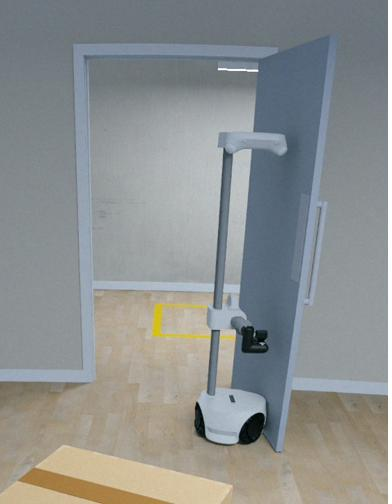

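>>> move(
  blocking=false,
  r1={"base":{"translate_m":0.22,"strafe_m":0.03},"pace":"default","contact_limits":{"translate_m":1}},
  cameras=[],
)

>>> wait(
  seconds=3,
  cameras=["r1_head_left_camera","r2_head_camera"],
)

>>> stop(
  cameras=["r2_head_camera"],
)

>>> zoom_image(
  camera="r2_head_camera",
  region=[140, 0, 340, 260],
)

Scene clock: 349.43 s.
move: r1 moving
r1.base_odometry: x=-1.518 y=+1.638 heading=+2.988
r1.turned_by_wheels: +0.000
r1.turned_by_imu: +0.000
r1.base_tilt: forward=-1.6 right=+1.3
r1.lidar_m: 4.44 0.26 0.25 - 0.25 0.30 4.19 1.20 1.47 2.79 3.12 2.24
r1.base_status: translate_m moving; strafe_m moving
r1.joint_positions: lift_m=+0.400 arm_m=+0.000 wrist_yaw_rad=+3.092 wrist_pitch_rad=+0.002 wrist_roll_rad=+0.000 gripper_m=-0.019
r1.joint_status: not commanded
r1.measured_speeds: translate_m=+0.120 strafe_m=+0.016 rotate_rad=+0.003 lift_m=+0.000 arm_m=+0.000 wrist_yaw_rad=+0.000 wrist_pitch_rad=+0.000 wrist_roll_rad=+0.000
r1.motor_effort: lift_m=+16(16) arm_m=+4(4) wheel_0=+3(5) wheel_1=+12(14) wheel_2=-8(10)
r1.servo_current: wrist_yaw_rad=59(65) wrist_pitch_rad=39(46) wrist_roll_rad=59(65) gripper_m=59(59)
r1.contact_limits: translate_m 1
r1.hand_pose: x=-0.1129 y=+0.1016 z=+0.5778 quat_wxyz=(+0.025, -0.001, +0.000, +1.000) (m; r1's base frame)
r1.wrist_depth_mm: 136 137 - - 387 224 - / - 138 - - 394 213 - / 114 138 233 - 399 214 160 / 132 147 - - 407 215 160 / - - - - 407 216 160 / - - 1921 198 329 216 169 / 1430 1397 179 183 162 190 -
r2: as last shown
r2.lidar_m: 0.38 0.42 2.39 2.35 2.19 1.72 1.66 1.80 2.42 2.37 2.53 0.44
r2.motor_effort: lift_m=+16(16) arm_m=+4(4) wheel_0=-5(5) wheel_1=-4(4) wheel_2=-6(7)
r2.servo_current: wrist_yaw_rad=39(59) wrist_pitch_rad=39(46) wrist_roll_rad=46(52) gripper_m=65(65)
r2.wrist_depth_mm: - - - 186 249 1397 1078 / - - - 245 244 1576 445 / - - - 244 242 1661 - / - - 549 242 243 820 - / - - 480 202 241 831 - / - - 190 183 186 788 - / - - 580 - - - -
pictures: none
No camera images: "cameras" was empty.

Scene clock: 351.03 s.
earlier move: r1 contact_stop
r1.base_odometry: x=-1.659 y=+1.666 heading=+3.133
r1.turned_by_wheels: +0.146
r1.turned_by_imu: +0.152
r1.base_tilt: forward=-1.6 right=+1.3
r1.lidar_m: 3.39 2.18 1.95 - 0.25 0.38 3.89 1.30 2.28 2.81 3.44 2.06
r1.base_status: translate_m contact_stop (by the wheels' count: +0.174 of +0.220); strafe_m contact_stop (by the wheels' count: -0.006 of +0.030)
r1.joint_positions: lift_m=+0.400 arm_m=+0.000 wrist_yaw_rad=+3.092 wrist_pitch_rad=+0.002 wrist_roll_rad=+0.000 gripper_m=-0.019
r1.joint_status: not commanded
r1.measured_speeds: all 0
r1.on_its_own: the wheels are slack since a contact_stop
r1.motor_effort: lift_m=+16(16) arm_m=+4(4) wheel_0=+0(8) wheel_1=+0(36) wheel_2=+0(13)
r1.servo_current: wrist_yaw_rad=46(65) wrist_pitch_rad=52(52) wrist_roll_rad=59(65) gripper_m=52(59)
r1.contact_limits: translate_m 1
r1.hand_pose: x=-0.1129 y=+0.1016 z=+0.5778 quat_wxyz=(+0.025, -0.001, +0.000, +1.000) (m; r1's base frame)
r1.wrist_depth_mm: 136 138 - - 535 247 - / 114 139 - - 544 250 170 / 117 139 270 - 554 276 171 / 137 160 - - 564 254 172 / - - - - 564 255 172 / - 1983 1921 198 402 255 173 / - 1308 179 183 154 213 -
r2.base_odometry: x=-0.010 y=-0.303 heading=-2.008
r2.turned_by_wheels: +0.000
r2.turned_by_imu: +0.000
r2.base_tilt: forward=-0.7 right=+0.1
r2.lidar_m: 0.38 0.43 2.40 2.34 2.19 1.71 1.67 1.80 2.40 2.37 2.55 0.45
r2.base_status: not commanded
r2.joint_positions: lift_m=+0.660 arm_m=+0.000 wrist_yaw_rad=+0.003 wrist_pitch_rad=-0.003 wrist_roll_rad=+1.569 gripper_m=+0.020
r2.joint_status: not commanded
r2.measured_speeds: all 0
r2.motor_effort: lift_m=+16(16) arm_m=+3(4) wheel_0=-5(5) wheel_1=-4(4) wheel_2=-6(7)
r2.servo_current: wrist_yaw_rad=46(59) wrist_pitch_rad=39(52) wrist_roll_rad=33(59) gripper_m=59(65)
r2.hand_pose: x=+0.4596 y=-0.0865 z=+0.8393 quat_wxyz=(+0.708, +0.706, +0.000, +0.002) (m; r2's base frame)
r2.wrist_depth_mm: - - - 185 248 1397 1078 / - - - 243 243 1537 445 / - - - 244 242 1661 - / - - 539 242 241 842 - / - - 477 202 241 820 - / - - 190 183 186 788 - / - - 585 - - - -
wait: 1.60 of 3 s (r1 has come to rest)
pictures: r1_head_left_camera, r2_head_camera
Images, in order (width x height): r1_head_left_camera 420x672, r2_head_camera 420x560.

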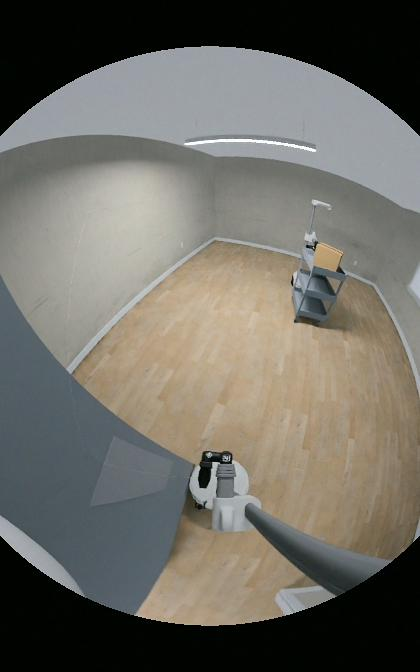

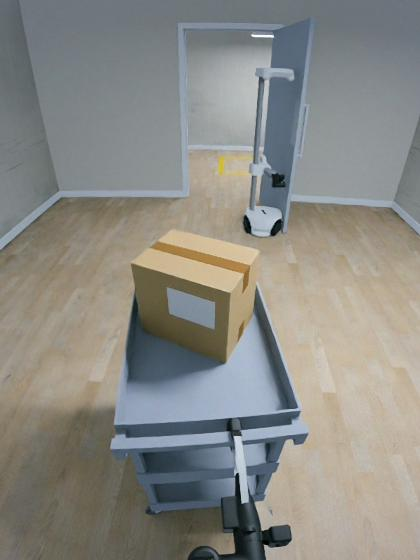

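Scene clock: 351.37 s.
stop: r1's wheels hold again
r1.base_odometry: x=-1.659 y=+1.666 heading=+3.133
r1.turned_by_wheels: +0.000
r1.turned_by_imu: +0.000
r1.base_tilt: forward=-1.6 right=+1.3
r1.lidar_m: 3.41 2.17 1.95 - 0.25 0.35 3.88 1.31 2.24 2.80 3.45 2.09
r1.base_status: translate_m contact_stop (by the wheels' count: +0.174 of +0.220); strafe_m contact_stop (by the wheels' count: -0.006 of +0.030)
r1.joint_positions: lift_m=+0.400 arm_m=+0.000 wrist_yaw_rad=+3.092 wrist_pitch_rad=+0.002 wrist_roll_rad=+0.000 gripper_m=-0.019
r1.joint_status: not commanded
r1.measured_speeds: all 0
r1.motor_effort: lift_m=+16(16) arm_m=+4(4) wheel_0=+0(8) wheel_1=+0(36) wheel_2=+0(13)
r1.servo_current: wrist_yaw_rad=52(65) wrist_pitch_rad=39(52) wrist_roll_rad=46(65) gripper_m=52(59)
r1.contact_limits: translate_m 1
r1.hand_pose: x=-0.1129 y=+0.1016 z=+0.5778 quat_wxyz=(+0.025, -0.001, +0.000, +1.000) (m; r1's base frame)
r1.wrist_depth_mm: 136 138 - - 530 247 - / 113 139 - - 539 250 170 / 117 140 270 - 549 276 172 / 137 160 - - 554 253 172 / - - - - 569 255 173 / - 1863 1863 198 404 254 172 / - 1336 179 183 154 213 -
r2.base_odometry: x=-0.010 y=-0.303 heading=-2.008
r2.turned_by_wheels: +0.000
r2.turned_by_imu: +0.000
r2.base_tilt: forward=-0.7 right=+0.1
r2.lidar_m: 0.37 0.42 2.38 2.35 2.18 1.72 1.67 1.80 2.41 2.37 2.57 0.45
r2.base_status: not commanded
r2.joint_positions: lift_m=+0.660 arm_m=+0.000 wrist_yaw_rad=+0.003 wrist_pitch_rad=-0.003 wrist_roll_rad=+1.569 gripper_m=+0.020
r2.joint_status: not commanded
r2.measured_speeds: all 0
r2.motor_effort: lift_m=+16(16) arm_m=+4(4) wheel_0=-5(5) wheel_1=-4(4) wheel_2=-6(7)
r2.servo_current: wrist_yaw_rad=52(59) wrist_pitch_rad=46(52) wrist_roll_rad=46(59) gripper_m=59(65)
r2.hand_pose: x=+0.4596 y=-0.0865 z=+0.8393 quat_wxyz=(+0.708, +0.706, +0.000, +0.002) (m; r2's base frame)
r2.wrist_depth_mm: - - - 186 249 1430 1060 / - - - 243 243 1576 445 / - - - 242 242 1661 - / - - 544 243 242 820 - / - - 484 202 242 831 - / - - 190 183 186 788 - / - - 585 - - - -
pictures: r2_head_camera
Images, in order (width x height): r2_head_camera 420x560.

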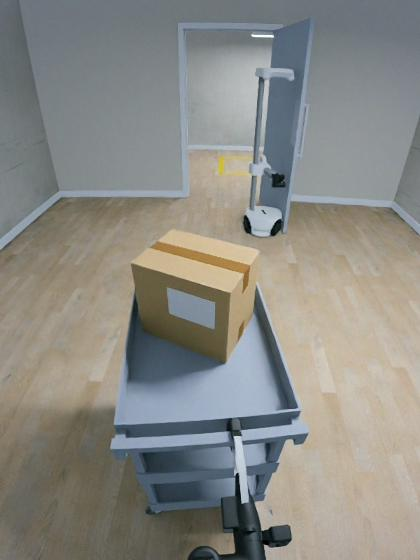

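Scaled by 1.938 from the camera's 420x560 image, which has a finer 1200x1600 frame.

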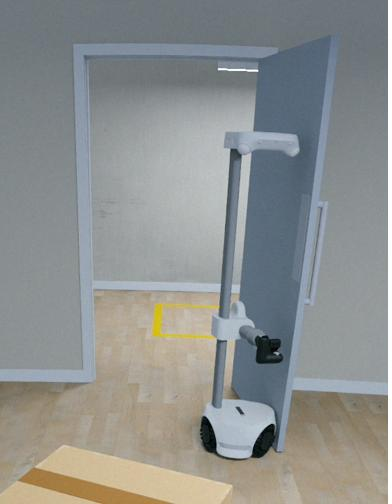

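>>> move(
  blocking=false,
  r2={"base":{"translate_m":1.1,"strafe_m":0.05},"pace":"slow"},
  cameras=[],
)

>>> wait(
  seconds=10,
  cameras=[],
)

>>> wait(
  seconds=4,
  cameras=["r1_head_right_camera","r2_head_camera","r2_head_right_camera"],
)

Scene clock: 359.87 s.
move: r2 moving
r1: as last shown
r1.lidar_m: 3.39 2.17 1.96 - 0.25 0.37 3.88 1.32 2.25 2.81 3.47 2.10
r1.motor_effort: lift_m=+16(16) arm_m=+4(4) wheel_0=+0(1) wheel_1=+0(0) wheel_2=+0(0)
r1.servo_current: wrist_yaw_rad=46(52) wrist_pitch_rad=52(52) wrist_roll_rad=52(59) gripper_m=59(59)
r1.contact_limits: translate_m 1
r1.wrist_depth_mm: 136 138 - - 530 247 - / 113 138 - - 535 250 170 / 117 139 270 - 554 274 171 / 137 160 - - 564 255 172 / - - - - 564 255 173 / - 1983 1921 199 404 254 173 / - 1308 179 184 154 214 -
r2.base_odometry: x=-0.015 y=-0.314 heading=-2.008
r2.turned_by_wheels: +0.000
r2.turned_by_imu: +0.000
r2.base_tilt: forward=-0.7 right=+0.0
r2.lidar_m: 0.40 0.40 2.39 2.34 2.22 1.72 1.68 1.83 2.43 2.37 2.56 0.44
r2.base_status: translate_m moving; strafe_m moving
r2.joint_positions: lift_m=+0.660 arm_m=+0.000 wrist_yaw_rad=-0.002 wrist_pitch_rad=-0.003 wrist_roll_rad=+1.569 gripper_m=+0.020
r2.joint_status: not commanded
r2.measured_speeds: translate_m=+0.048 strafe_m=+0.002 rotate_rad=-0.002 lift_m=+0.000 arm_m=+0.000 wrist_yaw_rad=-0.025 wrist_pitch_rad=+0.000 wrist_roll_rad=+0.000
r2.motor_effort: lift_m=+16(16) arm_m=+4(4) wheel_0=+5(8) wheel_1=+6(7) wheel_2=-14(14)
r2.servo_current: wrist_yaw_rad=46(52) wrist_pitch_rad=46(46) wrist_roll_rad=46(59) gripper_m=59(65)
r2.hand_pose: x=+0.4591 y=-0.0880 z=+0.8393 quat_wxyz=(+0.708, +0.706, -0.002, +0.000) (m; r2's base frame)
r2.wrist_depth_mm: - - - 189 252 1397 1078 / - - - 246 246 1537 445 / - - - 245 245 1661 - / - - 564 243 243 831 - / - - 477 200 240 831 - / - - 192 182 185 - - / - - 574 - - - -
pictures: none
No camera images: "cameras" was empty.

Scene clock: 369.87 s.
earlier move: r2 moving
r1.base_odometry: x=-1.659 y=+1.666 heading=+3.133
r1.turned_by_wheels: +0.000
r1.turned_by_imu: -0.001
r1.base_tilt: forward=-1.6 right=+1.3
r1.lidar_m: 3.42 2.18 1.97 - 0.25 0.36 3.88 1.30 2.23 2.84 1.53 1.61
r1.base_status: not commanded
r1.joint_positions: lift_m=+0.400 arm_m=+0.000 wrist_yaw_rad=+3.092 wrist_pitch_rad=+0.002 wrist_roll_rad=+0.000 gripper_m=-0.019
r1.joint_status: not commanded
r1.measured_speeds: all 0
r1.motor_effort: lift_m=+16(16) arm_m=+4(4) wheel_0=+0(1) wheel_1=+0(1) wheel_2=+0(0)
r1.servo_current: wrist_yaw_rad=65(78) wrist_pitch_rad=46(52) wrist_roll_rad=39(78) gripper_m=46(65)
r1.contact_limits: translate_m 1
r1.hand_pose: x=-0.1129 y=+0.1016 z=+0.5778 quat_wxyz=(+0.025, -0.001, +0.000, +1.000) (m; r1's base frame)
r1.wrist_depth_mm: 136 138 - - 530 245 - / 114 139 - - 539 250 170 / 117 139 271 - 554 276 171 / 137 160 - - 564 254 172 / - - - - 564 253 172 / - 1863 1921 198 404 254 172 / - 1366 178 183 154 213 -
r2.base_odometry: x=-0.392 y=-1.227 heading=-2.008
r2.turned_by_wheels: +0.000
r2.turned_by_imu: +0.000
r2.base_tilt: forward=-0.7 right=+0.1
r2.lidar_m: 0.25 0.25 2.29 2.23 2.39 2.71 2.67 2.86 2.55 2.50 2.70 0.49
r2.base_status: translate_m moving; strafe_m moving
r2.joint_positions: lift_m=+0.660 arm_m=+0.000 wrist_yaw_rad=-0.003 wrist_pitch_rad=-0.003 wrist_roll_rad=+1.569 gripper_m=+0.020
r2.joint_status: not commanded
r2.measured_speeds: translate_m=+0.101 strafe_m=+0.005 rotate_rad=-0.002 lift_m=+0.000 arm_m=+0.000 wrist_yaw_rad=+0.000 wrist_pitch_rad=+0.000 wrist_roll_rad=+0.000
r2.motor_effort: lift_m=+16(16) arm_m=+4(4) wheel_0=+4(10) wheel_1=+6(8) wheel_2=-10(17)
r2.servo_current: wrist_yaw_rad=46(72) wrist_pitch_rad=46(52) wrist_roll_rad=46(65) gripper_m=59(72)
r2.hand_pose: x=+0.4591 y=-0.0882 z=+0.8393 quat_wxyz=(+0.708, +0.706, -0.002, +0.000) (m; r2's base frame)
r2.wrist_depth_mm: - - - - - 1618 1229 / - - - - - 1661 1229 / - - - 296 - 1661 1205 / - - - 291 334 343 345 / - - - 205 274 1863 1308 / - - 189 175 185 1863 508 / - - - - - 640 -
wait: 10.00 s; no rest
pictures: none
No camera images: "cameras" was empty.

Scene clock: 371.67 s.
earlier move: r2 done
r1.base_odometry: x=-1.659 y=+1.666 heading=+3.133
r1.turned_by_wheels: +0.000
r1.turned_by_imu: +0.000
r1.base_tilt: forward=-1.6 right=+1.3
r1.lidar_m: 3.41 2.17 1.96 - 0.25 0.35 3.90 1.28 2.24 2.81 1.49 1.53
r1.base_status: not commanded
r1.joint_positions: lift_m=+0.400 arm_m=+0.000 wrist_yaw_rad=+3.092 wrist_pitch_rad=+0.002 wrist_roll_rad=+0.000 gripper_m=-0.019
r1.joint_status: not commanded
r1.measured_speeds: all 0
r1.motor_effort: lift_m=+16(16) arm_m=+4(4) wheel_0=+0(1) wheel_1=+0(1) wheel_2=+0(0)
r1.servo_current: wrist_yaw_rad=52(78) wrist_pitch_rad=46(52) wrist_roll_rad=46(78) gripper_m=52(65)
r1.contact_limits: translate_m 1
r1.hand_pose: x=-0.1129 y=+0.1016 z=+0.5778 quat_wxyz=(+0.025, -0.001, +0.000, +1.000) (m; r1's base frame)
r1.wrist_depth_mm: 136 138 - - 530 246 - / 113 139 - - 539 250 170 / 117 139 270 - 554 274 171 / 137 159 - - 564 254 172 / - - - - 569 254 173 / - 1921 1983 198 404 255 173 / - 1336 179 183 154 214 -
r2.base_odometry: x=-0.430 y=-1.320 heading=-2.008
r2.turned_by_wheels: +0.000
r2.turned_by_imu: +0.001
r2.base_tilt: forward=-0.7 right=+0.1
r2.lidar_m: 0.25 0.25 2.25 2.21 2.37 2.81 2.75 2.98 2.59 2.52 2.71 0.50
r2.base_status: done
r2.joint_positions: lift_m=+0.660 arm_m=+0.000 wrist_yaw_rad=+0.000 wrist_pitch_rad=-0.004 wrist_roll_rad=+1.569 gripper_m=+0.020
r2.joint_status: not commanded
r2.measured_speeds: all 0
r2.motor_effort: lift_m=+16(16) arm_m=+4(4) wheel_0=+6(11) wheel_1=+4(8) wheel_2=-6(17)
r2.servo_current: wrist_yaw_rad=52(72) wrist_pitch_rad=39(52) wrist_roll_rad=52(65) gripper_m=59(72)
r2.hand_pose: x=+0.4592 y=-0.0875 z=+0.8395 quat_wxyz=(+0.708, +0.706, -0.002, +0.001) (m; r2's base frame)
r2.wrist_depth_mm: - - - - - 1537 1229 / - - - - - 1618 1229 / - - - 310 - 1808 1229 / - - - 303 340 345 343 / - - - 211 281 1808 1308 / - - 189 174 185 1708 508 / - - - - 211 1708 -
wait: 1.80 of 4 s (r2 has come to rest)
pictures: r1_head_right_camera, r2_head_camera, r2_head_right_camera
Images, in order (width x height): r1_head_right_camera 420x672, r2_head_camera 420x560, r2_head_right_camera 420x672.

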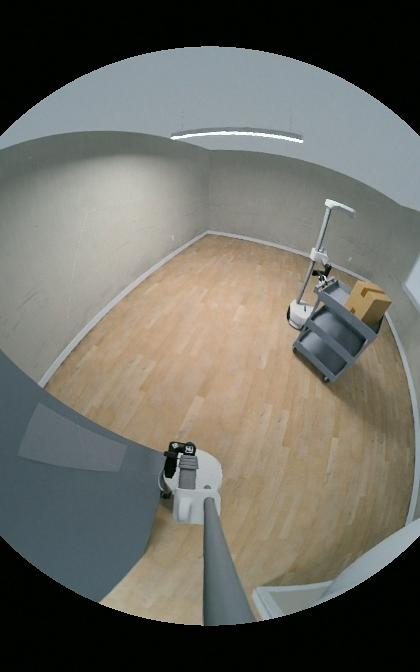

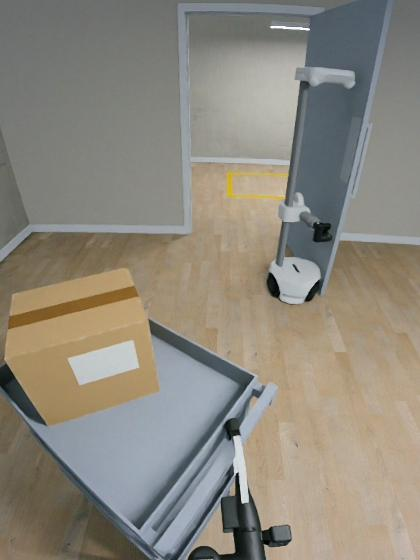

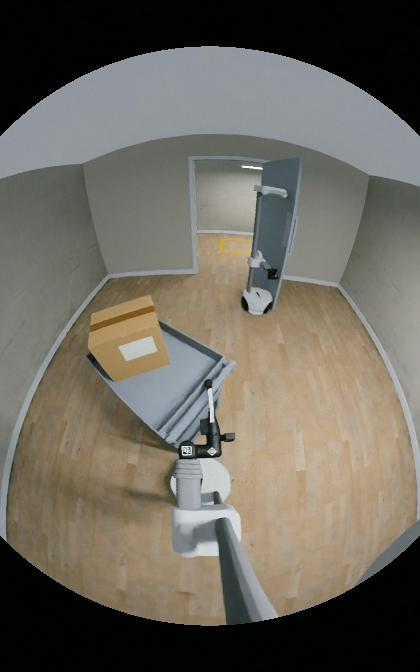

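>>> move(
  blocking=false,
  r2={"base":{"translate_m":-1.2},"pace":"slow"},
  cameras=[],
)

>>> wait(
  seconds=10,
  cameras=[],
)

>>> wait(
  seconds=4,
  cameras=["r2_head_camera","r2_wrist_camera"],
)

Scene clock: 381.40 s.
move: r2 moving
r1: as last shown
r1.lidar_m: 3.40 2.17 1.96 - 0.25 0.33 3.89 1.29 2.25 2.82 1.50 1.51
r1.motor_effort: lift_m=+16(16) arm_m=+4(4) wheel_0=+0(1) wheel_1=+0(0) wheel_2=+0(0)
r1.servo_current: wrist_yaw_rad=46(59) wrist_pitch_rad=52(52) wrist_roll_rad=52(52) gripper_m=52(59)
r1.contact_limits: translate_m 1
r1.wrist_depth_mm: 136 138 - - 530 247 - / 113 139 - - 549 250 170 / 117 139 271 - 549 276 171 / 137 160 - - 559 253 172 / - - - - 559 254 172 / - 1921 1983 198 404 255 173 / - 1336 179 183 154 213 -
r2.base_odometry: x=-0.425 y=-1.309 heading=-2.007
r2.turned_by_wheels: +0.000
r2.turned_by_imu: +0.001
r2.base_tilt: forward=-0.7 right=+0.1
r2.lidar_m: 0.25 0.25 2.26 2.21 2.33 2.82 2.77 2.98 2.57 2.51 2.70 0.50
r2.base_status: translate_m moving
r2.joint_positions: lift_m=+0.660 arm_m=+0.000 wrist_yaw_rad=+0.002 wrist_pitch_rad=-0.004 wrist_roll_rad=+1.569 gripper_m=+0.020
r2.joint_status: not commanded
r2.measured_speeds: translate_m=-0.049 strafe_m=-0.001 rotate_rad=-0.002 lift_m=+0.000 arm_m=+0.000 wrist_yaw_rad=+0.000 wrist_pitch_rad=+0.000 wrist_roll_rad=+0.000
r2.motor_effort: lift_m=+16(16) arm_m=+4(4) wheel_0=-4(6) wheel_1=-6(7) wheel_2=+10(11)
r2.servo_current: wrist_yaw_rad=39(52) wrist_pitch_rad=46(46) wrist_roll_rad=39(59) gripper_m=59(65)
r2.hand_pose: x=+0.4594 y=-0.0870 z=+0.8396 quat_wxyz=(+0.708, +0.706, -0.001, +0.002) (m; r2's base frame)
r2.wrist_depth_mm: - - - - - 1576 1205 / - - - - - 1661 1229 / - - - 303 - 1808 1229 / - - - 298 342 347 345 / - - - 207 278 1921 1308 / - - 189 173 187 1756 496 / - - - - 211 1708 -
pictures: none
No camera images: "cameras" was empty.

Scene clock: 391.40 s.
earlier move: r2 moving
r1.base_odometry: x=-1.659 y=+1.666 heading=+3.133
r1.turned_by_wheels: +0.000
r1.turned_by_imu: -0.001
r1.base_tilt: forward=-1.6 right=+1.3
r1.lidar_m: 3.43 2.15 1.94 - 0.25 0.36 3.89 1.31 2.23 2.82 3.46 1.97
r1.base_status: not commanded
r1.joint_positions: lift_m=+0.400 arm_m=+0.000 wrist_yaw_rad=+3.092 wrist_pitch_rad=+0.002 wrist_roll_rad=+0.000 gripper_m=-0.019
r1.joint_status: not commanded
r1.measured_speeds: all 0
r1.motor_effort: lift_m=+16(16) arm_m=+4(4) wheel_0=+0(1) wheel_1=+0(1) wheel_2=+0(0)
r1.servo_current: wrist_yaw_rad=52(72) wrist_pitch_rad=46(52) wrist_roll_rad=52(72) gripper_m=52(65)
r1.contact_limits: translate_m 1
r1.hand_pose: x=-0.1129 y=+0.1016 z=+0.5778 quat_wxyz=(+0.025, -0.001, +0.000, +1.000) (m; r1's base frame)
r1.wrist_depth_mm: 136 138 - - 535 247 - / 113 139 - - 539 250 170 / 116 139 270 - 554 276 171 / 137 160 - - 559 253 173 / - - - - 564 255 172 / - 1921 1983 198 404 254 173 / - 1336 179 183 154 213 -
r2.base_odometry: x=-0.007 y=-0.414 heading=-2.008
r2.turned_by_wheels: -0.001
r2.turned_by_imu: +0.002
r2.base_tilt: forward=-0.7 right=+0.1
r2.lidar_m: 0.47 3.03 2.34 2.29 2.33 1.81 1.78 1.89 2.45 2.41 2.59 0.37
r2.base_status: translate_m moving
r2.joint_positions: lift_m=+0.660 arm_m=+0.000 wrist_yaw_rad=-0.001 wrist_pitch_rad=-0.004 wrist_roll_rad=+1.569 gripper_m=+0.020
r2.joint_status: not commanded
r2.measured_speeds: translate_m=-0.101 strafe_m=+0.000 rotate_rad=+0.000 lift_m=+0.000 arm_m=+0.000 wrist_yaw_rad=-0.002 wrist_pitch_rad=+0.000 wrist_roll_rad=+0.000
r2.motor_effort: lift_m=+16(16) arm_m=+4(4) wheel_0=-8(14) wheel_1=-6(8) wheel_2=+6(15)
r2.servo_current: wrist_yaw_rad=52(72) wrist_pitch_rad=39(52) wrist_roll_rad=46(65) gripper_m=59(72)
r2.hand_pose: x=+0.4592 y=-0.0878 z=+0.8396 quat_wxyz=(+0.708, +0.706, -0.002, +0.001) (m; r2's base frame)
r2.wrist_depth_mm: - 469 110 158 160 - - / - 430 120 172 174 - - / - - 455 131 191 - - / - - 603 203 211 - - / - - - 211 237 - - / - - 189 182 186 1661 521 / - - - - - 1661 469
wait: 10.00 s; no rest
pictures: none
No camera images: "cameras" was empty.

Scene clock: 394.20 s.
earlier move: r2 done
r1.base_odometry: x=-1.659 y=+1.666 heading=+3.133
r1.turned_by_wheels: +0.000
r1.turned_by_imu: +0.000
r1.base_tilt: forward=-1.6 right=+1.3
r1.lidar_m: 3.38 2.16 1.96 - 0.25 0.35 3.89 1.32 2.22 2.82 3.42 2.20
r1.base_status: not commanded
r1.joint_positions: lift_m=+0.400 arm_m=+0.000 wrist_yaw_rad=+3.092 wrist_pitch_rad=+0.002 wrist_roll_rad=+0.000 gripper_m=-0.019
r1.joint_status: not commanded
r1.measured_speeds: all 0
r1.motor_effort: lift_m=+16(16) arm_m=+4(4) wheel_0=+0(1) wheel_1=+0(1) wheel_2=+0(0)
r1.servo_current: wrist_yaw_rad=52(72) wrist_pitch_rad=39(52) wrist_roll_rad=46(72) gripper_m=52(65)
r1.contact_limits: translate_m 1
r1.hand_pose: x=-0.1129 y=+0.1016 z=+0.5778 quat_wxyz=(+0.025, -0.001, +0.000, +1.000) (m; r1's base frame)
r1.wrist_depth_mm: 136 139 - - 535 246 - / 113 139 - - 544 250 171 / 116 140 271 - 549 276 172 / 137 160 - - 564 254 173 / - - - - 564 255 173 / - 1863 1921 198 404 254 173 / - 1281 179 183 154 214 -
r2.base_odometry: x=+0.077 y=-0.233 heading=-2.009
r2.turned_by_wheels: +0.000
r2.turned_by_imu: -0.001
r2.base_tilt: forward=-0.7 right=+0.1
r2.lidar_m: 0.48 3.05 2.35 2.31 2.07 1.58 1.57 1.69 2.42 2.40 2.57 0.34
r2.base_status: done
r2.joint_positions: lift_m=+0.660 arm_m=+0.000 wrist_yaw_rad=-0.005 wrist_pitch_rad=-0.004 wrist_roll_rad=+1.569 gripper_m=+0.020
r2.joint_status: not commanded
r2.measured_speeds: all 0
r2.motor_effort: lift_m=+16(16) arm_m=+4(4) wheel_0=-9(14) wheel_1=-6(9) wheel_2=+4(15)
r2.servo_current: wrist_yaw_rad=52(72) wrist_pitch_rad=39(52) wrist_roll_rad=59(65) gripper_m=59(72)
r2.hand_pose: x=+0.4589 y=-0.0888 z=+0.8396 quat_wxyz=(+0.708, +0.706, -0.003, +0.000) (m; r2's base frame)
r2.wrist_depth_mm: - 370 - - - - - / - - - - 146 - - / - - - 168 168 - - / - - 114 191 197 - - / - - - 141 240 1756 517 / - - 184 175 186 1661 469 / - - - - - 421 1098
wait: 2.80 of 4 s (r2 has come to rest)
pictures: r2_head_camera, r2_wrist_camera
Images, in order (width x height): r2_head_camera 420x560, r2_wrist_camera 616x392.

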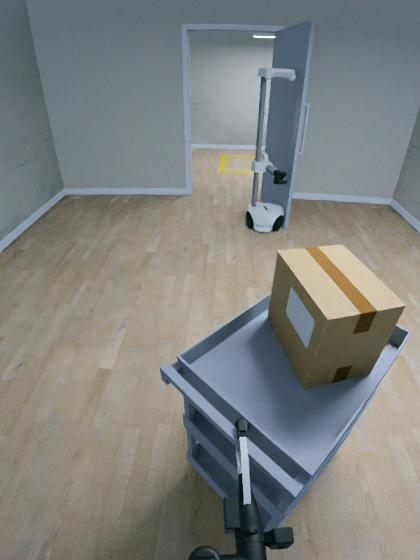

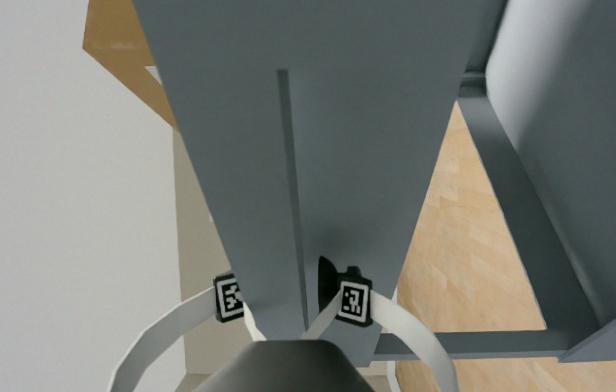

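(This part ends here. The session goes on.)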